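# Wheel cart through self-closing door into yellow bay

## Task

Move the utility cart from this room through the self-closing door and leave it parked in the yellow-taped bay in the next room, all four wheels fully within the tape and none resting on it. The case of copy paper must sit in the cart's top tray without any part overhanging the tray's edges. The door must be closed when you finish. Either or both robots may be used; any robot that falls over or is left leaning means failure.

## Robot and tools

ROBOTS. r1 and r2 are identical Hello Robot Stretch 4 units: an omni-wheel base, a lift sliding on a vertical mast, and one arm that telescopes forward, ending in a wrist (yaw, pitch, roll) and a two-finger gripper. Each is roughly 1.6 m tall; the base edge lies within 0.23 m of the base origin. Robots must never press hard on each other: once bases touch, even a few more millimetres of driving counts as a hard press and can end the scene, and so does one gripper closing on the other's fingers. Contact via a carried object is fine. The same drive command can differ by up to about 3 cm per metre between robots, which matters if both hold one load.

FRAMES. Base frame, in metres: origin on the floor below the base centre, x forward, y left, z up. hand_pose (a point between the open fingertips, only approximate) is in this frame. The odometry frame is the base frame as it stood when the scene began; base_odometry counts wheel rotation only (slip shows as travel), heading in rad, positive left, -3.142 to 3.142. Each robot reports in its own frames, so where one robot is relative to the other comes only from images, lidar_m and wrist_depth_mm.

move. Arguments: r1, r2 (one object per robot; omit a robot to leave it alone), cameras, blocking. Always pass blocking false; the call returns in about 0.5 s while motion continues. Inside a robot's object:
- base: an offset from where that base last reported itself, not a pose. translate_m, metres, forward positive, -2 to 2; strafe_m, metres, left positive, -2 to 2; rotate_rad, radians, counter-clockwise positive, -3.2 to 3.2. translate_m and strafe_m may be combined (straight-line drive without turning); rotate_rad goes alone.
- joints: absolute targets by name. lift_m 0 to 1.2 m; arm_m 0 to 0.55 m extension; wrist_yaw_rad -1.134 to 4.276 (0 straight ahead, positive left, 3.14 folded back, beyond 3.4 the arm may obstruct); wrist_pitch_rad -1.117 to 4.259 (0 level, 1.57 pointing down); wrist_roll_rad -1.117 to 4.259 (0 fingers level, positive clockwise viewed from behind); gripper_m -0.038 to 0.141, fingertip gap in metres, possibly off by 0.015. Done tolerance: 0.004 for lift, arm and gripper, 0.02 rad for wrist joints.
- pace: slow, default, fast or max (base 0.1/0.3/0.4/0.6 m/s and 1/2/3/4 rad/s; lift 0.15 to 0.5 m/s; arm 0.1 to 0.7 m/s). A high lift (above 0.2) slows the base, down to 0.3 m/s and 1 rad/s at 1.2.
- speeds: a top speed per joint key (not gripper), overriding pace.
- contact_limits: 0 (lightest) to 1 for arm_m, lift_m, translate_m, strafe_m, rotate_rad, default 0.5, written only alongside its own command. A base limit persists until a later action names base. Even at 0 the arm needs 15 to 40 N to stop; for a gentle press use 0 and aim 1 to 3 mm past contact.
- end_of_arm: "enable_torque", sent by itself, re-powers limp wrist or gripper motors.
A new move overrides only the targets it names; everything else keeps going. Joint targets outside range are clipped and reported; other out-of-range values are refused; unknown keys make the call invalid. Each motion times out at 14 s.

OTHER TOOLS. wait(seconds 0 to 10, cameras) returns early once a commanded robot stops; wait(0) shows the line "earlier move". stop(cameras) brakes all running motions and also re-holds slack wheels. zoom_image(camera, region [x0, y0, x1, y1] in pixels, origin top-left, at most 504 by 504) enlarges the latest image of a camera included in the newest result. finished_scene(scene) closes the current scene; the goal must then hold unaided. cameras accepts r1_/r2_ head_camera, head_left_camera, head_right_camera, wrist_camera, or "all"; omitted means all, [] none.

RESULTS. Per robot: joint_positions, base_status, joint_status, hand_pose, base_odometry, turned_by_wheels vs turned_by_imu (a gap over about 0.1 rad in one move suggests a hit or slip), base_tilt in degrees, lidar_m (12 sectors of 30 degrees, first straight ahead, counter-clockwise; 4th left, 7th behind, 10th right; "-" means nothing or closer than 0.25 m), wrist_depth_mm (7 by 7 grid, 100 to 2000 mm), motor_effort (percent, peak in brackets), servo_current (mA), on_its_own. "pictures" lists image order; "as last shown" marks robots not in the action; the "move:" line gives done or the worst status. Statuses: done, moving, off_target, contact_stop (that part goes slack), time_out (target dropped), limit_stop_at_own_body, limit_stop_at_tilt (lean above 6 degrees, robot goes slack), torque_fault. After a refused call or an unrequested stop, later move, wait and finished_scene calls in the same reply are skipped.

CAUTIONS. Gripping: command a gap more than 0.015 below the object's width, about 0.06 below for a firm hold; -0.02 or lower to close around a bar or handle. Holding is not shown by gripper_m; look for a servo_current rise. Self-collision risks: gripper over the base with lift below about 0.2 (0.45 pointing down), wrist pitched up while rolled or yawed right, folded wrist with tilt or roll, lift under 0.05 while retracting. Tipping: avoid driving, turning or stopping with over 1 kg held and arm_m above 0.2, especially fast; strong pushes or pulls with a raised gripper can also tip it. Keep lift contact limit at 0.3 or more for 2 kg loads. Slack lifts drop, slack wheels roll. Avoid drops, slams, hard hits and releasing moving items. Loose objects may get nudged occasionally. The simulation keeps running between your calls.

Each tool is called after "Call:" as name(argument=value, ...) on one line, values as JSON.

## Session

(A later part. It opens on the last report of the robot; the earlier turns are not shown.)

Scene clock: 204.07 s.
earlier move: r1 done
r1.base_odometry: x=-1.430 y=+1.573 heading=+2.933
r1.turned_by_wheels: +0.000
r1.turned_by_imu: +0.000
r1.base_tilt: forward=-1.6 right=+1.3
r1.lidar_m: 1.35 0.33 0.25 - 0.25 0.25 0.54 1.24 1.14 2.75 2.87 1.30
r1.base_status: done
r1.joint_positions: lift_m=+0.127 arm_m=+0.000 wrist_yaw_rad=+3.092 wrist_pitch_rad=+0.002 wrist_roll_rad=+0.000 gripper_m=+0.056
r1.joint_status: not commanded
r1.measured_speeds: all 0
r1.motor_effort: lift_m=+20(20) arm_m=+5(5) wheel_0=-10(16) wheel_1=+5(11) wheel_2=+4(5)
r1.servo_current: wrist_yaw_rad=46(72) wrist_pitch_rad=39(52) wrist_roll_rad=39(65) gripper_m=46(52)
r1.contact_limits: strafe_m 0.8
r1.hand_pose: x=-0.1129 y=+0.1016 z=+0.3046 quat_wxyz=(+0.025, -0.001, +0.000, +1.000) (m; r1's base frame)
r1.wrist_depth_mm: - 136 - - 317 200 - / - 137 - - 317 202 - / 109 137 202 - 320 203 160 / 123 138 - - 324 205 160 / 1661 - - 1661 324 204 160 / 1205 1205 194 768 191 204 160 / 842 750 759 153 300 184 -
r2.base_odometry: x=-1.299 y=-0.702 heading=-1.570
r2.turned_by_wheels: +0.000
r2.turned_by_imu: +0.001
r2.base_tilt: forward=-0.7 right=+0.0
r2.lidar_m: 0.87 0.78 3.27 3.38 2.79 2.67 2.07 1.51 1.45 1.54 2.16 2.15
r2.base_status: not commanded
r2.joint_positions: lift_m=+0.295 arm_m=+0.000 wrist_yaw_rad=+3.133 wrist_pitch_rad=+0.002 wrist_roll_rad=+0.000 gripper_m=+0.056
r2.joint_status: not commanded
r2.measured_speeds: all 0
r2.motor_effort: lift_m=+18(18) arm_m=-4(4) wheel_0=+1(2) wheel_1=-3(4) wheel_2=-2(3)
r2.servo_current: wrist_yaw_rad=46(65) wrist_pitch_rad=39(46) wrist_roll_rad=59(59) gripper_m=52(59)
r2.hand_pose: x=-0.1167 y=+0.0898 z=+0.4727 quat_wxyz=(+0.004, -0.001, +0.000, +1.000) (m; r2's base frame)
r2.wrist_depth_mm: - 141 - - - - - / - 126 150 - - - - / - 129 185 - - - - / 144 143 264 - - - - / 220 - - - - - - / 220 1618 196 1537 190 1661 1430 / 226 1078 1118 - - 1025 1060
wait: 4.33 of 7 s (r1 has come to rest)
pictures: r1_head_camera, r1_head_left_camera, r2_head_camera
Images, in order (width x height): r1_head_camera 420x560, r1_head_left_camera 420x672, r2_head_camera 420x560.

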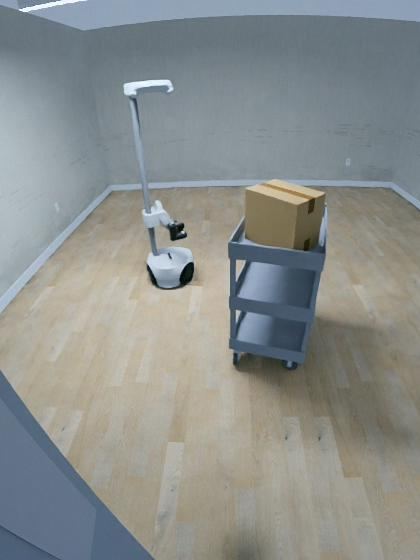

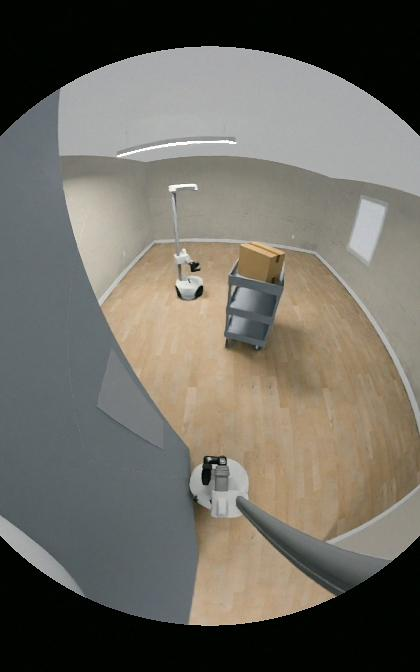

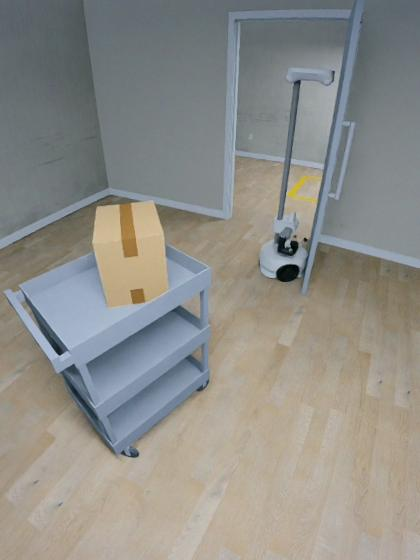

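Call:
move(blocking=false, r1={"base":{"translate_m":-0.08,"strafe_m":0.35},"contact_limits":{"strafe_m":0.6},"pace":"slow"}, cameras=[])

Call:
wait(seconds=7, cameras=["r1_head_left_camera","r2_head_camera"])

Scene clock: 208.33 s.
move: r1 moving
r1.base_odometry: x=-1.430 y=+1.560 heading=+2.933
r1.turned_by_wheels: +0.000
r1.turned_by_imu: +0.000
r1.base_tilt: forward=-1.6 right=+1.3
r1.lidar_m: 1.33 0.33 0.25 - 0.25 0.25 0.50 1.25 1.14 2.76 2.90 1.32
r1.base_status: translate_m moving; strafe_m moving
r1.joint_positions: lift_m=+0.127 arm_m=+0.000 wrist_yaw_rad=+3.092 wrist_pitch_rad=+0.002 wrist_roll_rad=+0.000 gripper_m=+0.056
r1.joint_status: not commanded
r1.measured_speeds: translate_m=-0.011 strafe_m=+0.049 rotate_rad=+0.000 lift_m=+0.000 arm_m=+0.000 wrist_yaw_rad=+0.000 wrist_pitch_rad=+0.000 wrist_roll_rad=+0.000
r1.motor_effort: lift_m=+20(20) arm_m=+5(5) wheel_0=-15(16) wheel_1=+9(11) wheel_2=+5(6)
r1.servo_current: wrist_yaw_rad=59(59) wrist_pitch_rad=39(46) wrist_roll_rad=52(52) gripper_m=46(52)
r1.contact_limits: strafe_m 0.6
r1.hand_pose: x=-0.1129 y=+0.1016 z=+0.3046 quat_wxyz=(+0.025, -0.001, +0.000, +1.000) (m; r1's base frame)
r1.wrist_depth_mm: - 137 - - 309 200 - / - 137 - - 314 201 - / 109 138 203 - 315 202 160 / 123 138 - - 317 204 160 / 1708 - - 1661 317 203 160 / 1205 1205 194 715 191 204 161 / 842 759 759 153 294 183 -
r2: as last shown
r2.turned_by_imu: +0.000
r2.base_tilt: forward=-0.7 right=+0.1
r2.lidar_m: 0.87 0.78 3.26 3.38 2.79 2.67 2.09 1.51 1.46 1.55 2.10 2.15
r2.motor_effort: lift_m=+18(18) arm_m=-3(4) wheel_0=+1(2) wheel_1=-3(3) wheel_2=-2(3)
r2.servo_current: wrist_yaw_rad=52(59) wrist_pitch_rad=46(52) wrist_roll_rad=46(52) gripper_m=52(59)
r2.wrist_depth_mm: - 140 - - - - - / - 126 151 - - - - / - 130 185 - - - - / 144 143 264 - - - - / 220 - - - - - - / 220 1576 196 1576 190 1576 1464 / 226 1060 1138 - - 1042 1060
pictures: none
No camera images: "cameras" was empty.

Scene clock: 209.60 s.
earlier move: r1 contact_stop
r1.base_odometry: x=-1.428 y=+1.541 heading=+2.942
r1.turned_by_wheels: +0.009
r1.turned_by_imu: -0.004
r1.base_tilt: forward=-1.6 right=+1.3
r1.lidar_m: 1.34 0.32 0.25 - 0.25 0.25 0.51 3.86 1.14 2.78 2.89 1.31
r1.base_status: translate_m contact_stop (by the wheels' count: -0.009 of -0.080); strafe_m contact_stop (by the wheels' count: +0.031 of +0.350)
r1.joint_positions: lift_m=+0.127 arm_m=+0.000 wrist_yaw_rad=+3.092 wrist_pitch_rad=+0.002 wrist_roll_rad=+0.000 gripper_m=+0.056
r1.joint_status: not commanded
r1.measured_speeds: all 0
r1.on_its_own: the wheels are slack since a contact_stop
r1.motor_effort: lift_m=+20(20) arm_m=+4(5) wheel_0=+0(32) wheel_1=+0(32) wheel_2=+0(12)
r1.servo_current: wrist_yaw_rad=46(59) wrist_pitch_rad=46(52) wrist_roll_rad=59(65) gripper_m=39(52)
r1.contact_limits: strafe_m 0.6
r1.hand_pose: x=-0.1129 y=+0.1016 z=+0.3046 quat_wxyz=(+0.025, -0.001, +0.000, +1.000) (m; r1's base frame)
r1.wrist_depth_mm: 136 138 - 508 289 201 - / - 138 - 512 293 193 - / 114 138 234 525 294 195 162 / 133 149 - 525 297 196 - / 1921 - - 535 297 196 163 / 1205 1182 193 535 191 196 163 / 842 741 750 153 278 177 -
r2.base_odometry: x=-1.299 y=-0.702 heading=-1.570
r2.turned_by_wheels: +0.000
r2.turned_by_imu: +0.000
r2.base_tilt: forward=-0.7 right=+0.1
r2.lidar_m: 0.88 0.78 3.27 3.38 2.79 2.65 2.11 1.53 1.46 1.54 2.13 2.15
r2.base_status: not commanded
r2.joint_positions: lift_m=+0.295 arm_m=+0.000 wrist_yaw_rad=+3.133 wrist_pitch_rad=+0.002 wrist_roll_rad=+0.000 gripper_m=+0.056
r2.joint_status: not commanded
r2.measured_speeds: all 0
r2.motor_effort: lift_m=+18(18) arm_m=-4(4) wheel_0=+2(2) wheel_1=-3(4) wheel_2=-3(3)
r2.servo_current: wrist_yaw_rad=33(59) wrist_pitch_rad=39(52) wrist_roll_rad=39(59) gripper_m=52(59)
r2.hand_pose: x=-0.1167 y=+0.0898 z=+0.4727 quat_wxyz=(+0.004, -0.001, +0.000, +1.000) (m; r2's base frame)
r2.wrist_depth_mm: - 140 - - - - - / - 126 150 - - - - / - 129 185 - - - - / 144 143 265 - - - - / 220 - - - - - - / 220 1576 196 1576 190 1576 1464 / 226 1042 1182 - - 1025 1060
wait: 1.27 of 7 s (r1 has come to rest)
pictures: r1_head_left_camera, r2_head_camera
Images, in order (width x height): r1_head_left_camera 420x672, r2_head_camera 420x560.

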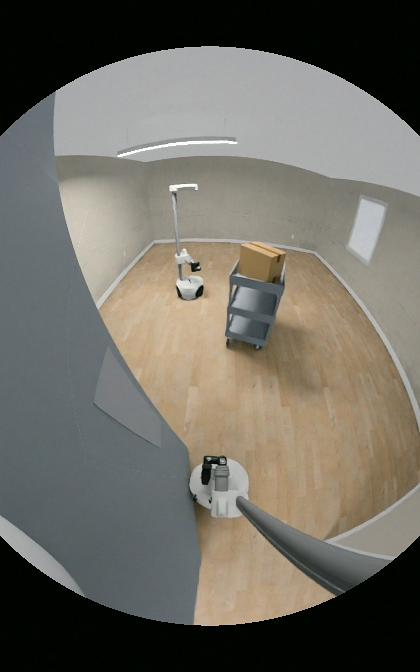

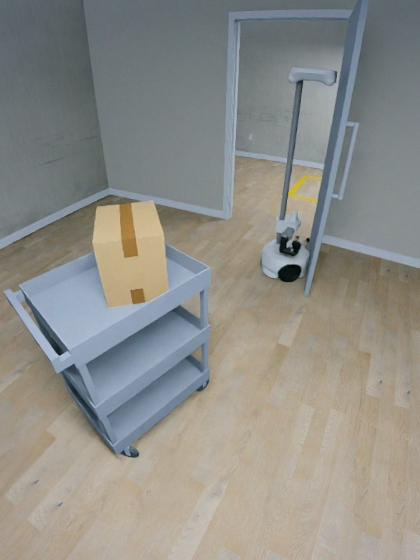

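Call:
move(blocking=false, r1={"base":{"strafe_m":-0.03},"joints":{"lift_m":0.25}}, cameras=[])

Call:
wait(seconds=1.5, cameras=[])

Call:
move(blocking=false, r1={"base":{"rotate_rad":-3.14},"pace":"slow"}, cameras=[])

Call:
wait(seconds=6, cameras=["r1_head_camera","r1_head_left_camera","r1_head_right_camera","r2_head_camera"])

Scene clock: 232.20 s.
move: r1 moving
r1.base_odometry: x=-1.423 y=+1.568 heading=+2.942
r1.turned_by_wheels: +0.000
r1.turned_by_imu: -0.001
r1.base_tilt: forward=-1.6 right=+1.3
r1.lidar_m: 1.33 0.28 0.25 - 0.25 0.25 0.57 1.22 1.10 2.73 2.87 1.32
r1.base_status: strafe_m moving
r1.joint_positions: lift_m=+0.164 arm_m=+0.000 wrist_yaw_rad=+3.092 wrist_pitch_rad=+0.002 wrist_roll_rad=+0.000 gripper_m=+0.056
r1.joint_status: lift_m moving
r1.measured_speeds: translate_m=-0.001 strafe_m=-0.042 rotate_rad=+0.005 lift_m=+0.146 arm_m=+0.000 wrist_yaw_rad=+0.000 wrist_pitch_rad=+0.000 wrist_roll_rad=+0.000
r1.motor_effort: lift_m=+27(27) arm_m=+5(5) wheel_0=-5(9) wheel_1=+2(8) wheel_2=+0(1)
r1.servo_current: wrist_yaw_rad=39(59) wrist_pitch_rad=33(52) wrist_roll_rad=52(65) gripper_m=46(46)
r1.hand_pose: x=-0.1129 y=+0.1016 z=+0.3421 quat_wxyz=(+0.025, -0.001, +0.000, +1.000) (m; r1's base frame)
r1.wrist_depth_mm: 136 138 - 564 303 194 - / 107 138 - - 304 195 - / 114 138 241 - 306 196 - / 133 149 - - 306 197 - / 1863 - - 1863 309 197 162 / 1308 1255 194 707 191 197 162 / 904 820 820 153 287 178 -
r2: as last shown
r2.lidar_m: 0.89 0.79 3.27 3.40 2.80 2.68 2.08 1.54 1.46 1.55 2.12 2.15
r2.motor_effort: lift_m=+18(18) arm_m=-4(4) wheel_0=+1(2) wheel_1=-3(3) wheel_2=-3(3)
r2.servo_current: wrist_yaw_rad=52(59) wrist_pitch_rad=39(46) wrist_roll_rad=59(59) gripper_m=46(52)
r2.wrist_depth_mm: - 141 - - - - - / - 126 151 - - - - / - 129 185 - - - - / 144 143 264 - - - - / 220 - - - - - - / 220 1576 196 1537 190 1618 1499 / 226 1060 1160 - - 1042 1060
pictures: none
No camera images: "cameras" was empty.

Scene clock: 233.27 s.
earlier move: r1 done
r1.base_odometry: x=-1.422 y=+1.571 heading=+2.942
r1.turned_by_wheels: +0.000
r1.turned_by_imu: +0.000
r1.base_tilt: forward=-1.6 right=+1.3
r1.lidar_m: 1.33 0.31 0.25 - 0.25 0.26 0.55 1.19 1.11 2.72 2.85 1.33
r1.base_status: done
r1.joint_positions: lift_m=+0.249 arm_m=+0.000 wrist_yaw_rad=+3.092 wrist_pitch_rad=+0.002 wrist_roll_rad=+0.000 gripper_m=+0.056
r1.joint_status: all done
r1.measured_speeds: all 0
r1.motor_effort: lift_m=+25(27) arm_m=+4(5) wheel_0=-6(9) wheel_1=+5(8) wheel_2=+1(2)
r1.servo_current: wrist_yaw_rad=59(72) wrist_pitch_rad=39(52) wrist_roll_rad=33(65) gripper_m=39(52)
r1.hand_pose: x=-0.1129 y=+0.1016 z=+0.4271 quat_wxyz=(+0.025, -0.001, +0.000, +1.000) (m; r1's base frame)
r1.wrist_depth_mm: - 138 - - 304 194 - / - 138 - - 307 196 - / 114 138 234 - 309 196 - / 132 148 - - 310 198 - / - - - - 314 198 163 / 1618 1618 194 732 191 198 162 / 1138 976 1008 153 289 178 -
r2.base_odometry: x=-1.299 y=-0.702 heading=-1.570
r2.turned_by_wheels: +0.000
r2.turned_by_imu: +0.000
r2.base_tilt: forward=-0.7 right=+0.0
r2.lidar_m: 0.85 0.77 3.27 3.37 2.80 2.67 2.10 1.52 1.46 1.53 2.14 2.15
r2.base_status: not commanded
r2.joint_positions: lift_m=+0.295 arm_m=+0.000 wrist_yaw_rad=+3.133 wrist_pitch_rad=+0.002 wrist_roll_rad=+0.000 gripper_m=+0.056
r2.joint_status: not commanded
r2.measured_speeds: all 0
r2.motor_effort: lift_m=+18(18) arm_m=-4(4) wheel_0=+1(2) wheel_1=-3(4) wheel_2=-3(3)
r2.servo_current: wrist_yaw_rad=59(65) wrist_pitch_rad=39(46) wrist_roll_rad=39(59) gripper_m=46(52)
r2.hand_pose: x=-0.1167 y=+0.0898 z=+0.4727 quat_wxyz=(+0.004, -0.001, +0.000, +1.000) (m; r2's base frame)
r2.wrist_depth_mm: - 140 - - - - - / - 126 151 - - - - / - 130 184 - - - - / 144 143 265 - - - - / 220 - - - - - - / 220 1576 196 1537 190 1618 1430 / 226 1078 1138 - - 1025 1060
wait: 1.07 of 1.5 s (r1 has come to rest)
pictures: none
No camera images: "cameras" was empty.

Scene clock: 233.77 s.
move: r1 moving
r1.base_odometry: x=-1.422 y=+1.571 heading=+2.817
r1.turned_by_wheels: -0.125
r1.turned_by_imu: -0.126
r1.base_tilt: forward=-1.6 right=+1.3
r1.lidar_m: 1.33 2.21 0.25 - 0.25 0.25 0.45 3.74 1.13 2.11 2.77 3.52
r1.base_status: rotate_rad moving
r1.joint_positions: lift_m=+0.249 arm_m=+0.000 wrist_yaw_rad=+3.092 wrist_pitch_rad=+0.002 wrist_roll_rad=+0.000 gripper_m=+0.056
r1.joint_status: not commanded
r1.measured_speeds: translate_m=+0.001 strafe_m=+0.000 rotate_rad=-0.492 lift_m=+0.000 arm_m=+0.000 wrist_yaw_rad=+0.000 wrist_pitch_rad=+0.000 wrist_roll_rad=+0.000
r1.motor_effort: lift_m=+25(25) arm_m=+4(5) wheel_0=+2(5) wheel_1=+11(13) wheel_2=+5(6)
r1.servo_current: wrist_yaw_rad=59(72) wrist_pitch_rad=46(46) wrist_roll_rad=46(59) gripper_m=39(46)
r1.hand_pose: x=-0.1129 y=+0.1016 z=+0.4271 quat_wxyz=(+0.025, -0.001, +0.000, +1.000) (m; r1's base frame)
r1.wrist_depth_mm: - 138 - 439 276 199 - / - 138 - 445 278 193 - / 114 138 233 445 278 193 157 / 133 148 - 449 282 194 157 / - - - 452 282 194 158 / 1537 1618 193 455 191 194 164 / 1138 991 991 143 266 178 -
r2: as last shown
r2.base_tilt: forward=-0.7 right=+0.1
r2.lidar_m: 0.90 0.78 3.28 3.41 2.78 2.66 2.10 1.52 1.47 1.53 2.11 2.13
r2.motor_effort: lift_m=+18(18) arm_m=-4(4) wheel_0=+1(2) wheel_1=-3(3) wheel_2=-2(2)
r2.servo_current: wrist_yaw_rad=52(59) wrist_pitch_rad=39(39) wrist_roll_rad=52(52) gripper_m=46(59)
r2.wrist_depth_mm: - 141 - - - - - / - 126 150 - - - - / - 130 185 - - - - / 144 143 263 - - - - / 220 - - - - - - / 220 1537 196 1537 190 1618 1464 / 225 1078 1138 - - 1025 1060
pictures: none
No camera images: "cameras" was empty.

Scene clock: 237.70 s.
earlier move: r1 done
r1.base_odometry: x=-1.422 y=+1.572 heading=-0.197
r1.turned_by_wheels: -3.014
r1.turned_by_imu: -3.023
r1.base_tilt: forward=-1.6 right=+1.3
r1.lidar_m: 0.62 1.12 1.11 2.70 2.86 1.34 1.32 0.32 0.25 - 0.25 0.26
r1.base_status: done
r1.joint_positions: lift_m=+0.250 arm_m=+0.000 wrist_yaw_rad=+3.092 wrist_pitch_rad=+0.002 wrist_roll_rad=+0.000 gripper_m=+0.056
r1.joint_status: not commanded
r1.measured_speeds: all 0
r1.motor_effort: lift_m=+23(25) arm_m=+4(5) wheel_0=+9(13) wheel_1=-1(13) wheel_2=+5(15)
r1.servo_current: wrist_yaw_rad=46(78) wrist_pitch_rad=46(52) wrist_roll_rad=59(65) gripper_m=39(46)
r1.hand_pose: x=-0.1128 y=+0.1016 z=+0.4272 quat_wxyz=(+0.025, -0.001, +0.000, +1.000) (m; r1's base frame)
r1.wrist_depth_mm: 136 139 - - - - - / 113 139 - 1537 - - - / 117 139 267 - - - - / 137 162 - - - - - / - - - - - - - / 1618 1618 193 1661 187 1537 1464 / 1118 991 1008 153 1060 1025 1078
r2.base_odometry: x=-1.299 y=-0.702 heading=-1.570
r2.turned_by_wheels: +0.000
r2.turned_by_imu: +0.001
r2.base_tilt: forward=-0.6 right=+0.1
r2.lidar_m: 0.86 0.77 3.28 3.40 2.79 2.64 2.07 1.53 1.45 1.54 2.15 2.14
r2.base_status: not commanded
r2.joint_positions: lift_m=+0.295 arm_m=+0.000 wrist_yaw_rad=+3.133 wrist_pitch_rad=+0.002 wrist_roll_rad=+0.000 gripper_m=+0.056
r2.joint_status: not commanded
r2.measured_speeds: all 0
r2.motor_effort: lift_m=+18(18) arm_m=-4(4) wheel_0=+2(2) wheel_1=-3(4) wheel_2=-3(3)
r2.servo_current: wrist_yaw_rad=46(65) wrist_pitch_rad=39(52) wrist_roll_rad=46(65) gripper_m=46(59)
r2.hand_pose: x=-0.1167 y=+0.0898 z=+0.4727 quat_wxyz=(+0.004, -0.001, +0.000, +1.000) (m; r2's base frame)
r2.wrist_depth_mm: - 141 - - - - - / - 126 151 - - - - / - 129 185 - - - - / 143 143 264 - - - - / 220 - - - - - - / 220 1576 196 1618 190 1618 1430 / 226 1060 1138 - - 1025 1042
wait: 3.93 of 6 s (r1 has come to rest)
pictures: r1_head_camera, r1_head_left_camera, r1_head_right_camera, r2_head_camera
Images, in order (width x height): r1_head_camera 420x560, r1_head_left_camera 420x672, r1_head_right_camera 420x672, r2_head_camera 420x560.

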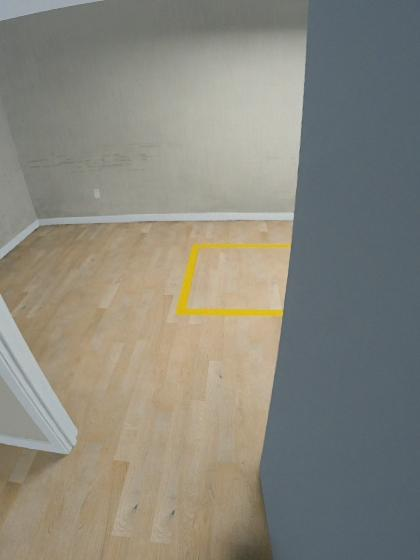

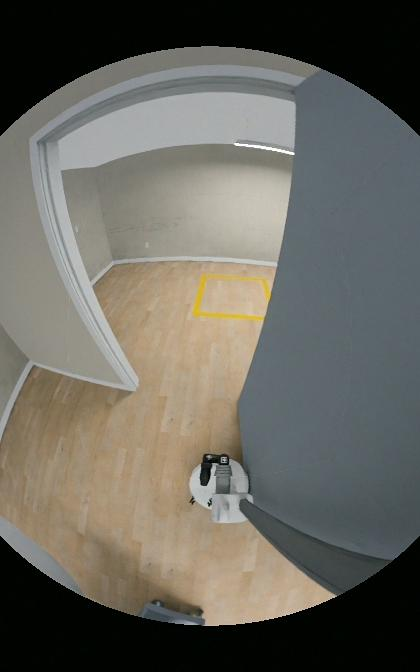

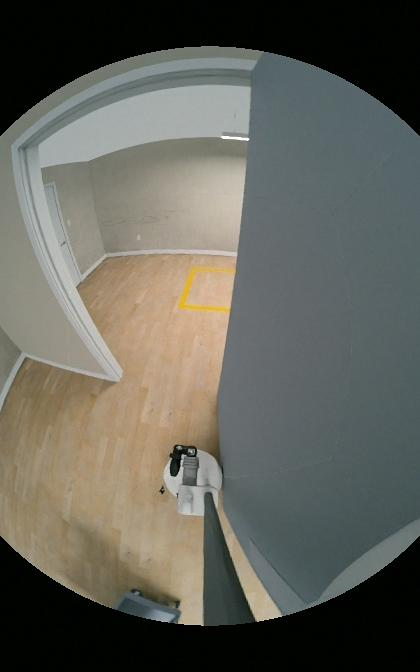

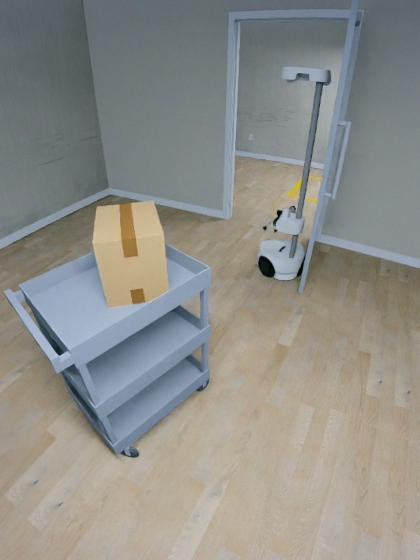

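Call:
move(blocking=false, r1={"joints":{"arm_m":0.45}}, cameras=[])

Call:
wait(seconds=4, cameras=[])

Call:
move(blocking=false, r1={"base":{"translate_m":-0.1},"pace":"slow"}, cameras=[])

Call:
wait(seconds=3, cameras=[])

Call:
move(blocking=false, r1={"base":{"translate_m":-0.3,"strafe_m":-0.2},"pace":"slow"}, cameras=[])

Call:
wait(seconds=7, cameras=["r1_head_camera","r1_head_left_camera","r1_head_right_camera","r2_head_camera"])

Scene clock: 258.10 s.
move: r1 moving
r1.base_odometry: x=-1.422 y=+1.572 heading=-0.197
r1.turned_by_wheels: +0.000
r1.turned_by_imu: +0.000
r1.base_tilt: forward=-1.6 right=+1.3
r1.lidar_m: 0.56 1.14 1.10 2.70 2.84 1.30 1.34 0.29 0.25 - 0.25 0.25
r1.base_status: not commanded
r1.joint_positions: lift_m=+0.250 arm_m=+0.051 wrist_yaw_rad=+3.092 wrist_pitch_rad=+0.002 wrist_roll_rad=+0.000 gripper_m=+0.056
r1.joint_status: arm_m moving
r1.measured_speeds: translate_m=+0.000 strafe_m=+0.000 rotate_rad=+0.000 lift_m=+0.000 arm_m=+0.195 wrist_yaw_rad=+0.000 wrist_pitch_rad=+0.000 wrist_roll_rad=+0.000
r1.motor_effort: lift_m=+24(24) arm_m=+7(7) wheel_0=+9(9) wheel_1=-1(2) wheel_2=+5(5)
r1.servo_current: wrist_yaw_rad=46(65) wrist_pitch_rad=46(46) wrist_roll_rad=46(59) gripper_m=39(46)
r1.hand_pose: x=-0.0622 y=+0.1016 z=+0.4272 quat_wxyz=(+0.025, -0.001, +0.000, +1.000) (m; r1's base frame)
r1.wrist_depth_mm: - 184 - - - - - / - 176 - - - - - / 113 158 211 - - - - / 124 184 322 - - - - / 255 - - - - - - / 271 1618 193 1618 188 1576 1499 / 265 991 1008 153 1060 1060 1098
r2: as last shown
r2.turned_by_imu: +0.000
r2.base_tilt: forward=-0.7 right=+0.0
r2.lidar_m: 0.88 0.79 3.26 3.39 2.79 2.64 2.10 1.52 1.45 1.53 2.13 2.17
r2.motor_effort: lift_m=+18(18) arm_m=-4(4) wheel_0=+1(2) wheel_1=-3(3) wheel_2=-2(3)
r2.servo_current: wrist_yaw_rad=46(59) wrist_pitch_rad=39(46) wrist_roll_rad=52(52) gripper_m=39(52)
r2.wrist_depth_mm: - 141 - - - - - / - 127 151 - - - - / - 130 185 - - - - / 144 143 264 - - - - / 220 - - - - - - / 220 1576 196 1537 190 1576 1430 / 226 1060 1138 - - 1042 1060
pictures: none
No camera images: "cameras" was empty.

Scene clock: 260.00 s.
earlier move: r1 done
r1.base_odometry: x=-1.422 y=+1.572 heading=-0.197
r1.turned_by_wheels: +0.000
r1.turned_by_imu: +0.000
r1.base_tilt: forward=-1.6 right=+1.2
r1.lidar_m: 0.59 1.12 1.12 2.70 2.86 1.31 1.34 0.29 0.25 - 0.25 0.26
r1.base_status: not commanded
r1.joint_positions: lift_m=+0.250 arm_m=+0.450 wrist_yaw_rad=+3.092 wrist_pitch_rad=+0.002 wrist_roll_rad=+0.000 gripper_m=+0.056
r1.joint_status: all done
r1.measured_speeds: all 0
r1.motor_effort: lift_m=+23(24) arm_m=+5(8) wheel_0=+9(9) wheel_1=-2(2) wheel_2=+4(5)
r1.servo_current: wrist_yaw_rad=65(72) wrist_pitch_rad=39(52) wrist_roll_rad=52(72) gripper_m=39(52)
r1.hand_pose: x=+0.3371 y=+0.1017 z=+0.4272 quat_wxyz=(+0.025, -0.001, +0.000, +1.000) (m; r1's base frame)
r1.wrist_depth_mm: 106 609 - - - - - / 106 597 - - - - - / 107 201 580 - - - - / - 240 - - - - - / 492 647 - - - - - / 488 640 194 1618 188 1618 1499 / 484 164 564 153 1078 1042 1060
r2.base_odometry: x=-1.299 y=-0.702 heading=-1.570
r2.turned_by_wheels: +0.000
r2.turned_by_imu: +0.000
r2.base_tilt: forward=-0.7 right=+0.1
r2.lidar_m: 0.90 0.77 3.26 3.39 2.77 2.65 2.08 1.52 1.47 1.56 2.11 2.14
r2.base_status: not commanded
r2.joint_positions: lift_m=+0.295 arm_m=+0.000 wrist_yaw_rad=+3.133 wrist_pitch_rad=+0.002 wrist_roll_rad=+0.000 gripper_m=+0.056
r2.joint_status: not commanded
r2.measured_speeds: all 0
r2.motor_effort: lift_m=+18(18) arm_m=-4(4) wheel_0=+1(2) wheel_1=-3(4) wheel_2=-2(3)
r2.servo_current: wrist_yaw_rad=52(59) wrist_pitch_rad=46(46) wrist_roll_rad=46(59) gripper_m=46(59)
r2.hand_pose: x=-0.1167 y=+0.0898 z=+0.4727 quat_wxyz=(+0.004, -0.001, +0.000, +1.000) (m; r2's base frame)
r2.wrist_depth_mm: - 141 - - - - - / - 127 151 - - - - / - 130 185 - - - - / 144 143 264 - - - - / 219 - - - - - - / 220 1576 196 1576 190 1576 1464 / 226 1078 1138 - - 1042 1060
wait: 1.90 of 4 s (r1 has come to rest)
pictures: none
No camera images: "cameras" was empty.

Scene clock: 260.50 s.
move: r1 moving
r1.base_odometry: x=-1.435 y=+1.574 heading=-0.197
r1.turned_by_wheels: +0.000
r1.turned_by_imu: +0.000
r1.base_tilt: forward=-1.6 right=+1.3
r1.lidar_m: 0.60 1.15 1.11 2.69 2.85 1.29 1.33 0.30 0.25 - 0.25 0.25
r1.base_status: translate_m moving
r1.joint_positions: lift_m=+0.250 arm_m=+0.450 wrist_yaw_rad=+3.092 wrist_pitch_rad=+0.002 wrist_roll_rad=+0.000 gripper_m=+0.056
r1.joint_status: not commanded
r1.measured_speeds: translate_m=-0.050 strafe_m=+0.000 rotate_rad=-0.001 lift_m=+0.000 arm_m=+0.000 wrist_yaw_rad=+0.000 wrist_pitch_rad=+0.000 wrist_roll_rad=+0.000
r1.motor_effort: lift_m=+23(24) arm_m=+5(5) wheel_0=-1(7) wheel_1=-9(9) wheel_2=+10(11)
r1.servo_current: wrist_yaw_rad=39(59) wrist_pitch_rad=39(52) wrist_roll_rad=39(59) gripper_m=46(46)
r1.hand_pose: x=+0.3371 y=+0.1017 z=+0.4272 quat_wxyz=(+0.025, -0.001, +0.000, +1.000) (m; r1's base frame)
r1.wrist_depth_mm: 106 603 - - - - - / 106 597 - - - - - / 107 201 585 - - - - / - 237 - - - - - / 492 654 - - - - - / 484 647 195 1618 187 1537 1537 / 480 164 564 153 1042 1025 1118
r2: as last shown
r2.lidar_m: 0.89 0.76 3.27 3.40 2.77 2.67 2.10 1.53 1.45 1.54 2.13 2.11
r2.motor_effort: lift_m=+18(18) arm_m=-4(4) wheel_0=+1(1) wheel_1=-3(3) wheel_2=-2(3)
r2.servo_current: wrist_yaw_rad=46(59) wrist_pitch_rad=39(46) wrist_roll_rad=39(65) gripper_m=46(52)
r2.wrist_depth_mm: - 141 - - - - - / - 126 151 - - - - / - 129 185 - - - - / 144 143 265 - - - - / 220 - - - - - - / 219 1537 196 1537 190 1661 1430 / 226 1098 1138 - - 1025 1078
pictures: none
No camera images: "cameras" was empty.

Scene clock: 262.27 s.
earlier move: r1 done
r1.base_odometry: x=-1.520 y=+1.591 heading=-0.197
r1.turned_by_wheels: +0.000
r1.turned_by_imu: +0.000
r1.base_tilt: forward=-1.6 right=+1.3
r1.lidar_m: 0.61 1.19 1.19 2.72 2.86 1.23 1.24 2.31 0.25 - 0.25 0.25
r1.base_status: done
r1.joint_positions: lift_m=+0.250 arm_m=+0.450 wrist_yaw_rad=+3.092 wrist_pitch_rad=+0.002 wrist_roll_rad=+0.000 gripper_m=+0.056
r1.joint_status: not commanded
r1.measured_speeds: all 0
r1.motor_effort: lift_m=+24(24) arm_m=+5(5) wheel_0=+2(7) wheel_1=-5(9) wheel_2=+6(11)
r1.servo_current: wrist_yaw_rad=46(59) wrist_pitch_rad=39(52) wrist_roll_rad=52(65) gripper_m=39(46)
r1.hand_pose: x=+0.3371 y=+0.1017 z=+0.4272 quat_wxyz=(+0.025, -0.001, +0.000, +1.000) (m; r1's base frame)
r1.wrist_depth_mm: 106 647 - - - - - / 106 597 - 1921 - - - / 107 201 585 - - - - / - 239 - - - - - / 488 647 - - - - - / 488 699 193 1537 187 1618 1537 / 480 525 559 153 1060 1042 1078
r2.base_odometry: x=-1.299 y=-0.702 heading=-1.570
r2.turned_by_wheels: +0.000
r2.turned_by_imu: +0.000
r2.base_tilt: forward=-0.7 right=+0.1
r2.lidar_m: 0.86 0.79 3.27 3.38 2.78 2.66 2.10 1.54 1.47 1.53 2.13 2.14
r2.base_status: not commanded
r2.joint_positions: lift_m=+0.295 arm_m=+0.000 wrist_yaw_rad=+3.133 wrist_pitch_rad=+0.002 wrist_roll_rad=+0.000 gripper_m=+0.056
r2.joint_status: not commanded
r2.measured_speeds: all 0
r2.motor_effort: lift_m=+18(18) arm_m=-4(4) wheel_0=+1(2) wheel_1=-3(4) wheel_2=-2(3)
r2.servo_current: wrist_yaw_rad=46(59) wrist_pitch_rad=39(46) wrist_roll_rad=39(65) gripper_m=52(52)
r2.hand_pose: x=-0.1167 y=+0.0898 z=+0.4727 quat_wxyz=(+0.004, -0.001, +0.000, +1.000) (m; r2's base frame)
r2.wrist_depth_mm: - 140 - - - - - / - 126 151 - - - - / - 129 185 - - - - / 144 143 265 - - - - / 220 - - - - - - / 220 1576 196 1537 190 1576 1430 / 226 1060 1138 - - 1042 1078
wait: 1.77 of 3 s (r1 has come to rest)
pictures: none
No camera images: "cameras" was empty.

Scene clock: 262.77 s.
move: r1 moving
r1.base_odometry: x=-1.533 y=+1.586 heading=-0.196
r1.turned_by_wheels: +0.001
r1.turned_by_imu: +0.001
r1.base_tilt: forward=-1.6 right=+1.3
r1.lidar_m: 0.59 1.19 1.25 2.71 2.86 1.23 1.24 2.32 0.25 - 0.25 0.26
r1.base_status: translate_m moving; strafe_m moving
r1.joint_positions: lift_m=+0.250 arm_m=+0.450 wrist_yaw_rad=+3.092 wrist_pitch_rad=+0.002 wrist_roll_rad=+0.000 gripper_m=+0.056
r1.joint_status: not commanded
r1.measured_speeds: translate_m=-0.046 strafe_m=-0.030 rotate_rad=+0.001 lift_m=+0.000 arm_m=+0.000 wrist_yaw_rad=+0.000 wrist_pitch_rad=+0.000 wrist_roll_rad=+0.000
r1.motor_effort: lift_m=+24(24) arm_m=+5(5) wheel_0=+9(10) wheel_1=-8(11) wheel_2=+9(10)
r1.servo_current: wrist_yaw_rad=65(65) wrist_pitch_rad=46(52) wrist_roll_rad=52(59) gripper_m=46(46)
r1.hand_pose: x=+0.3371 y=+0.1017 z=+0.4272 quat_wxyz=(+0.025, -0.001, +0.000, +1.000) (m; r1's base frame)
r1.wrist_depth_mm: 106 640 - - - - - / 106 591 - 1983 - - - / 107 201 580 - - - - / - 239 - - - - - / 488 654 - - - - - / 488 707 194 1576 186 1576 1576 / 480 530 564 153 1025 1060 1098
r2: as last shown
r2.lidar_m: 0.88 0.78 3.29 3.38 2.75 2.64 2.08 1.52 1.45 1.52 2.11 2.15
r2.motor_effort: lift_m=+18(18) arm_m=-3(4) wheel_0=+1(2) wheel_1=-3(3) wheel_2=-2(3)
r2.servo_current: wrist_yaw_rad=52(59) wrist_pitch_rad=46(46) wrist_roll_rad=59(59) gripper_m=46(52)
r2.wrist_depth_mm: - 140 - - - - - / - 126 151 - - - - / - 129 185 - - - - / 144 143 265 - - - - / 220 - - - - - - / 220 1576 196 1576 190 1618 1430 / 226 1060 1138 - - 1042 1060
pictures: none
No camera images: "cameras" was empty.

Scene clock: 265.57 s.
earlier move: r1 contact_stop
r1.base_odometry: x=-1.659 y=+1.564 heading=-0.138
r1.turned_by_wheels: +0.057
r1.turned_by_imu: +0.059
r1.base_tilt: forward=-1.6 right=+1.3
r1.lidar_m: 0.65 1.33 1.54 2.77 2.97 1.13 1.15 2.82 - - 0.25 0.25
r1.base_status: translate_m contact_stop (by the wheels' count: -0.130 of -0.300); strafe_m contact_stop (by the wheels' count: -0.053 of -0.200)
r1.joint_positions: lift_m=+0.250 arm_m=+0.450 wrist_yaw_rad=+3.092 wrist_pitch_rad=+0.002 wrist_roll_rad=+0.000 gripper_m=+0.056
r1.joint_status: not commanded
r1.measured_speeds: all 0
r1.on_its_own: the wheels are slack since a contact_stop
r1.motor_effort: lift_m=+23(24) arm_m=+5(5) wheel_0=+0(28) wheel_1=+0(28) wheel_2=+0(23)
r1.servo_current: wrist_yaw_rad=65(78) wrist_pitch_rad=46(52) wrist_roll_rad=46(65) gripper_m=39(52)
r1.hand_pose: x=+0.3371 y=+0.1017 z=+0.4272 quat_wxyz=(+0.025, -0.001, +0.000, +1.000) (m; r1's base frame)
r1.wrist_depth_mm: - 615 - - - - - / - 603 - - 1708 - - / 107 171 366 - - - - / - 239 585 - - - - / 477 - - - - - - / 473 1464 193 1537 187 1537 1464 / 439 530 564 153 1078 1042 1098
r2.base_odometry: x=-1.299 y=-0.702 heading=-1.570
r2.turned_by_wheels: +0.000
r2.turned_by_imu: +0.000
r2.base_tilt: forward=-0.7 right=+0.1
r2.lidar_m: 0.89 0.77 3.27 3.43 2.75 2.67 2.09 1.54 1.48 1.53 2.15 2.04
r2.base_status: not commanded
r2.joint_positions: lift_m=+0.295 arm_m=+0.000 wrist_yaw_rad=+3.133 wrist_pitch_rad=+0.002 wrist_roll_rad=+0.000 gripper_m=+0.056
r2.joint_status: not commanded
r2.measured_speeds: all 0
r2.motor_effort: lift_m=+18(18) arm_m=-4(4) wheel_0=+1(2) wheel_1=-3(4) wheel_2=-3(3)
r2.servo_current: wrist_yaw_rad=39(59) wrist_pitch_rad=39(46) wrist_roll_rad=52(65) gripper_m=46(59)
r2.hand_pose: x=-0.1167 y=+0.0898 z=+0.4727 quat_wxyz=(+0.004, -0.001, +0.000, +1.000) (m; r2's base frame)
r2.wrist_depth_mm: - 141 - - - - - / - 126 150 - - - - / - 130 185 - - - - / 145 143 265 - - - - / 220 - - - - - - / 220 1537 196 1499 190 1618 1464 / 226 1060 1182 - - 1060 1060
wait: 2.80 of 7 s (r1 has come to rest)
pictures: r1_head_camera, r1_head_left_camera, r1_head_right_camera, r2_head_camera
Images, in order (width x height): r1_head_camera 420x560, r1_head_left_camera 420x672, r1_head_right_camera 420x672, r2_head_camera 420x560.

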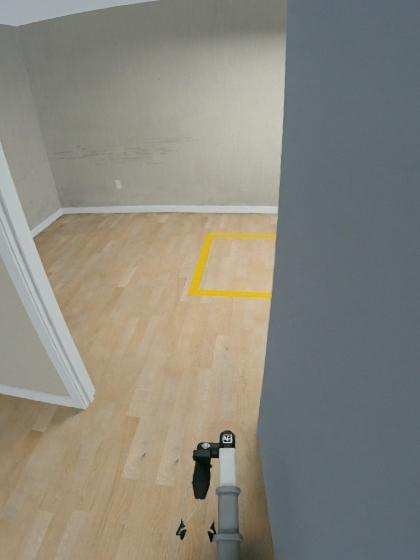

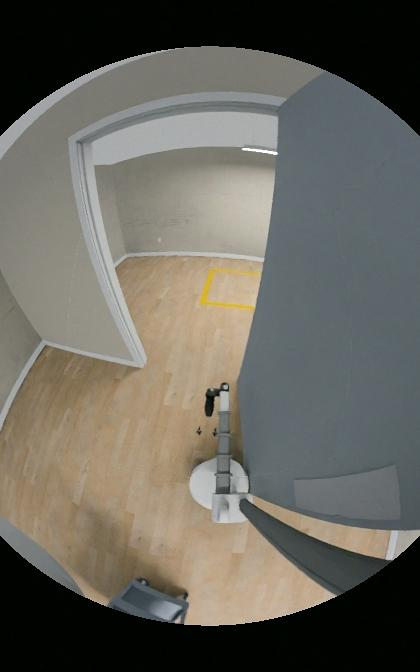

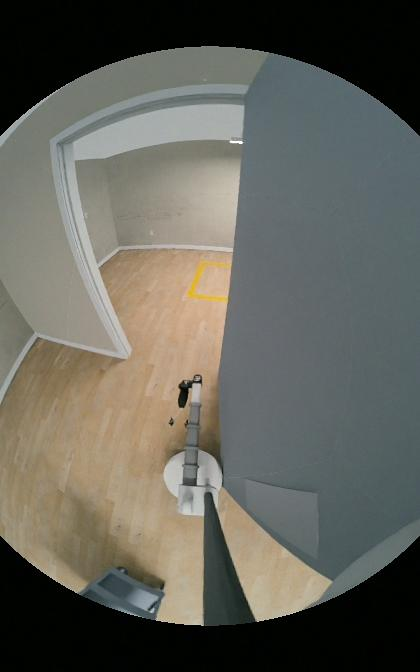

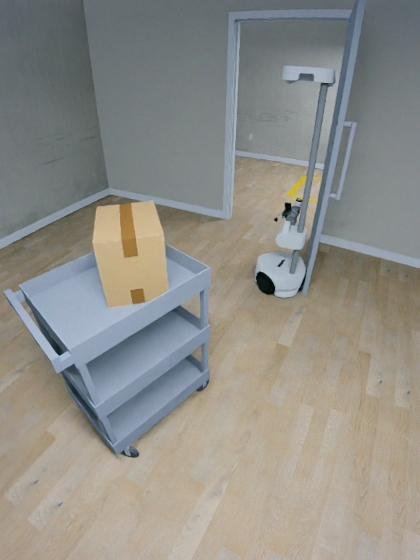

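Call:
move(blocking=false, r1={"base":{"translate_m":-0.12},"pace":"slow"}, cameras=[])

Call:
wait(seconds=3, cameras=[])

Call:
move(blocking=false, r1={"base":{"rotate_rad":-0.06},"pace":"slow"}, cameras=[])

Call:
wait(seconds=2, cameras=["r1_head_camera","r1_head_left_camera","r1_head_right_camera","r2_head_camera"])

Scene clock: 272.20 s.
move: r1 moving
r1.base_odometry: x=-1.671 y=+1.566 heading=-0.138
r1.turned_by_wheels: +0.000
r1.turned_by_imu: +0.000
r1.base_tilt: forward=-1.6 right=+1.2
r1.lidar_m: 0.66 1.32 1.55 2.78 2.99 1.11 1.13 2.65 - - 0.25 0.25
r1.base_status: translate_m moving
r1.joint_positions: lift_m=+0.250 arm_m=+0.450 wrist_yaw_rad=+3.092 wrist_pitch_rad=+0.002 wrist_roll_rad=+0.000 gripper_m=+0.056
r1.joint_status: not commanded
r1.measured_speeds: translate_m=-0.049 strafe_m=+0.000 rotate_rad=+0.002 lift_m=+0.000 arm_m=+0.000 wrist_yaw_rad=+0.000 wrist_pitch_rad=+0.000 wrist_roll_rad=+0.000
r1.motor_effort: lift_m=+23(24) arm_m=+4(5) wheel_0=-2(3) wheel_1=-7(10) wheel_2=+8(8)
r1.servo_current: wrist_yaw_rad=59(59) wrist_pitch_rad=46(46) wrist_roll_rad=52(59) gripper_m=46(46)
r1.hand_pose: x=+0.3371 y=+0.1017 z=+0.4272 quat_wxyz=(+0.025, -0.001, +0.000, +1.000) (m; r1's base frame)
r1.wrist_depth_mm: - 609 - - - - - / - 609 - - 1708 - - / 107 170 368 - - - - / - 239 585 - - - - / 473 - - - - - - / 473 1430 194 1618 188 1576 1537 / 445 525 569 153 1078 1042 1098
r2: as last shown
r2.lidar_m: 0.89 0.79 3.25 3.43 2.78 2.66 2.10 1.54 1.47 1.56 2.12 2.01
r2.motor_effort: lift_m=+18(18) arm_m=-4(4) wheel_0=+1(2) wheel_1=-3(3) wheel_2=-3(3)
r2.servo_current: wrist_yaw_rad=52(52) wrist_pitch_rad=46(46) wrist_roll_rad=46(52) gripper_m=46(59)
r2.wrist_depth_mm: - 140 - - - - - / - 126 151 - - - - / - 129 185 - - - - / 144 143 265 - - - - / 219 - - - - - - / 220 1576 196 1537 190 1618 1464 / 226 1060 1160 - - 1042 1060
pictures: none
No camera images: "cameras" was empty.

Scene clock: 274.17 s.
earlier move: r1 done
r1.base_odometry: x=-1.778 y=+1.580 heading=-0.138
r1.turned_by_wheels: +0.000
r1.turned_by_imu: +0.000
r1.base_tilt: forward=-1.6 right=+1.3
r1.lidar_m: 0.67 1.40 1.70 2.79 3.01 1.00 1.03 2.54 1.99 1.93 0.25 0.25
r1.base_status: done
r1.joint_positions: lift_m=+0.250 arm_m=+0.450 wrist_yaw_rad=+3.092 wrist_pitch_rad=+0.002 wrist_roll_rad=+0.000 gripper_m=+0.056
r1.joint_status: not commanded
r1.measured_speeds: all 0
r1.motor_effort: lift_m=+23(24) arm_m=+4(5) wheel_0=+1(3) wheel_1=-4(10) wheel_2=+3(9)
r1.servo_current: wrist_yaw_rad=46(85) wrist_pitch_rad=39(52) wrist_roll_rad=46(65) gripper_m=39(52)
r1.hand_pose: x=+0.3371 y=+0.1017 z=+0.4272 quat_wxyz=(+0.025, -0.001, +0.000, +1.000) (m; r1's base frame)
r1.wrist_depth_mm: - 615 - - - - - / - 603 - - 1618 - - / 107 170 366 - - - - / - 239 580 - - - - / 449 - - - - - - / 477 1576 193 1576 187 1537 1499 / 445 597 564 153 1060 1042 1078
r2.base_odometry: x=-1.299 y=-0.702 heading=-1.570
r2.turned_by_wheels: +0.000
r2.turned_by_imu: +0.000
r2.base_tilt: forward=-0.7 right=+0.1
r2.lidar_m: 0.85 0.78 3.28 3.40 2.74 2.66 2.09 1.53 1.45 1.54 2.12 1.91
r2.base_status: not commanded
r2.joint_positions: lift_m=+0.295 arm_m=+0.000 wrist_yaw_rad=+3.133 wrist_pitch_rad=+0.002 wrist_roll_rad=+0.000 gripper_m=+0.056
r2.joint_status: not commanded
r2.measured_speeds: all 0
r2.motor_effort: lift_m=+18(18) arm_m=-3(4) wheel_0=+1(2) wheel_1=-3(3) wheel_2=-2(3)
r2.servo_current: wrist_yaw_rad=46(52) wrist_pitch_rad=46(46) wrist_roll_rad=52(59) gripper_m=46(59)
r2.hand_pose: x=-0.1167 y=+0.0898 z=+0.4727 quat_wxyz=(+0.004, -0.001, +0.000, +1.000) (m; r2's base frame)
r2.wrist_depth_mm: - 141 - - - - - / - 126 151 - - - - / - 129 185 - - - - / 144 143 265 - - - - / 220 - - - - - - / 219 1618 196 1576 190 1618 1499 / 226 1060 1160 - - 1042 1060
wait: 1.97 of 3 s (r1 has come to rest)
pictures: none
No camera images: "cameras" was empty.

Scene clock: 274.67 s.
move: r1 moving
r1.base_odometry: x=-1.778 y=+1.581 heading=-0.197
r1.turned_by_wheels: -0.059
r1.turned_by_imu: -0.060
r1.base_tilt: forward=-1.6 right=+1.3
r1.lidar_m: 0.57 1.39 1.61 2.79 2.93 1.01 1.02 2.13 2.01 1.94 0.25 0.25
r1.base_status: rotate_rad moving
r1.joint_positions: lift_m=+0.250 arm_m=+0.450 wrist_yaw_rad=+3.092 wrist_pitch_rad=+0.002 wrist_roll_rad=+0.000 gripper_m=+0.056
r1.joint_status: not commanded
r1.measured_speeds: translate_m=+0.000 strafe_m=+0.000 rotate_rad=-0.007 lift_m=+0.000 arm_m=+0.000 wrist_yaw_rad=+0.000 wrist_pitch_rad=+0.000 wrist_roll_rad=+0.000
r1.motor_effort: lift_m=+23(23) arm_m=+4(5) wheel_0=+6(10) wheel_1=+0(5) wheel_2=+4(7)
r1.servo_current: wrist_yaw_rad=59(59) wrist_pitch_rad=46(52) wrist_roll_rad=52(59) gripper_m=39(46)
r1.hand_pose: x=+0.3371 y=+0.1017 z=+0.4272 quat_wxyz=(+0.025, -0.001, +0.000, +1.000) (m; r1's base frame)
r1.wrist_depth_mm: - 603 - - - - - / - 603 - - - - - / 107 176 368 - - - - / - 241 609 - - - - / 462 - - - - - - / 484 1464 193 1618 187 1537 1499 / 452 574 564 154 1060 1042 1098
r2: as last shown
r2.lidar_m: 0.89 0.78 3.28 3.40 2.77 2.66 2.09 1.53 1.45 1.53 2.13 1.89
r2.motor_effort: lift_m=+18(18) arm_m=-4(4) wheel_0=+1(2) wheel_1=-3(4) wheel_2=-3(3)
r2.servo_current: wrist_yaw_rad=46(52) wrist_pitch_rad=46(46) wrist_roll_rad=46(52) gripper_m=46(52)
r2.wrist_depth_mm: - 141 - - - - - / - 126 151 - - - - / - 129 184 - - - - / 144 143 265 - - - - / 219 - - - - - - / 220 1576 196 1576 189 1576 1464 / 227 1078 1138 - - 1042 1060
pictures: none
No camera images: "cameras" was empty.

Scene clock: 274.93 s.
earlier move: r1 done
r1.base_odometry: x=-1.778 y=+1.581 heading=-0.197
r1.turned_by_wheels: +0.000
r1.turned_by_imu: +0.000
r1.base_tilt: forward=-1.6 right=+1.3
r1.lidar_m: 0.55 1.39 1.58 2.77 2.92 1.01 1.02 2.09 2.00 1.94 0.25 0.25
r1.base_status: done
r1.joint_positions: lift_m=+0.250 arm_m=+0.450 wrist_yaw_rad=+3.092 wrist_pitch_rad=+0.002 wrist_roll_rad=+0.000 gripper_m=+0.056
r1.joint_status: not commanded
r1.measured_speeds: all 0
r1.motor_effort: lift_m=+23(24) arm_m=+4(5) wheel_0=+7(10) wheel_1=+0(5) wheel_2=+4(7)
r1.servo_current: wrist_yaw_rad=52(59) wrist_pitch_rad=39(52) wrist_roll_rad=33(59) gripper_m=46(46)
r1.hand_pose: x=+0.3371 y=+0.1017 z=+0.4272 quat_wxyz=(+0.025, -0.001, +0.000, +1.000) (m; r1's base frame)
r1.wrist_depth_mm: - 609 - - - - - / - 603 - - - - - / 107 176 366 - - - - / - 239 597 - - - - / 462 - - - - - - / 480 1464 194 1618 187 1537 1576 / 449 574 564 153 1060 1042 1098
r2.base_odometry: x=-1.299 y=-0.702 heading=-1.570
r2.turned_by_wheels: +0.000
r2.turned_by_imu: +0.000
r2.base_tilt: forward=-0.7 right=+0.1
r2.lidar_m: 0.89 0.78 3.28 3.41 2.77 2.66 2.07 1.50 1.45 1.54 2.11 1.91
r2.base_status: not commanded
r2.joint_positions: lift_m=+0.295 arm_m=+0.000 wrist_yaw_rad=+3.133 wrist_pitch_rad=+0.002 wrist_roll_rad=+0.000 gripper_m=+0.056
r2.joint_status: not commanded
r2.measured_speeds: all 0
r2.motor_effort: lift_m=+18(18) arm_m=-4(4) wheel_0=+1(2) wheel_1=-3(4) wheel_2=-2(3)
r2.servo_current: wrist_yaw_rad=52(52) wrist_pitch_rad=46(46) wrist_roll_rad=46(52) gripper_m=46(52)
r2.hand_pose: x=-0.1167 y=+0.0898 z=+0.4727 quat_wxyz=(+0.004, -0.001, +0.000, +1.000) (m; r2's base frame)
r2.wrist_depth_mm: - 140 - - - - - / - 126 151 - - - - / - 129 185 - - - - / 144 143 265 - - - - / 220 - - - - - - / 220 1576 197 1618 190 1576 1430 / 226 1060 1138 - - 1042 1078
wait: 0.27 of 2 s (r1 has come to rest)
pictures: r1_head_camera, r1_head_left_camera, r1_head_right_camera, r2_head_camera
Images, in order (width x height): r1_head_camera 420x560, r1_head_left_camera 420x672, r1_head_right_camera 420x672, r2_head_camera 420x560.

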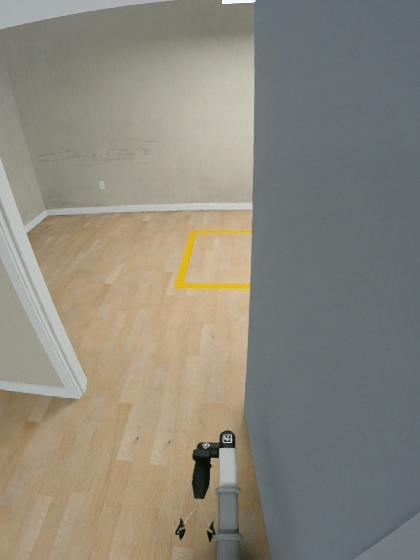

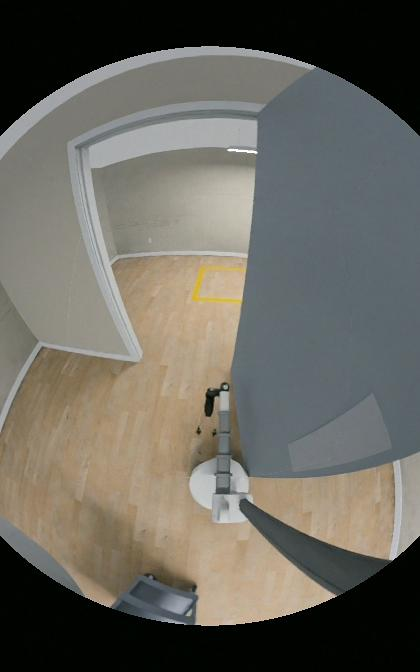

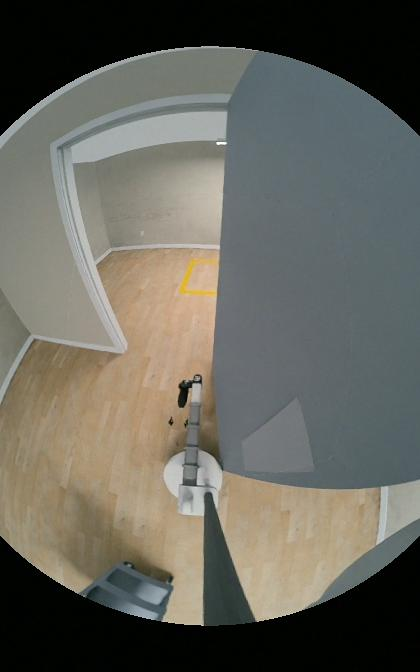

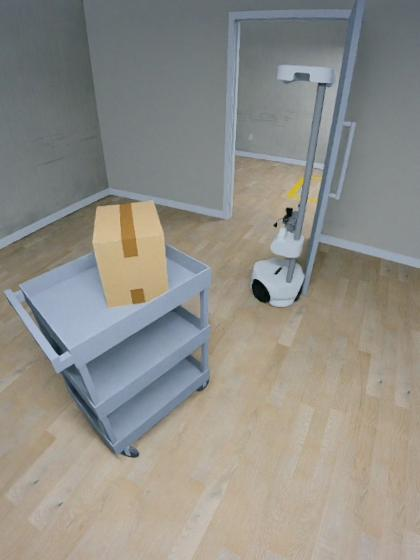

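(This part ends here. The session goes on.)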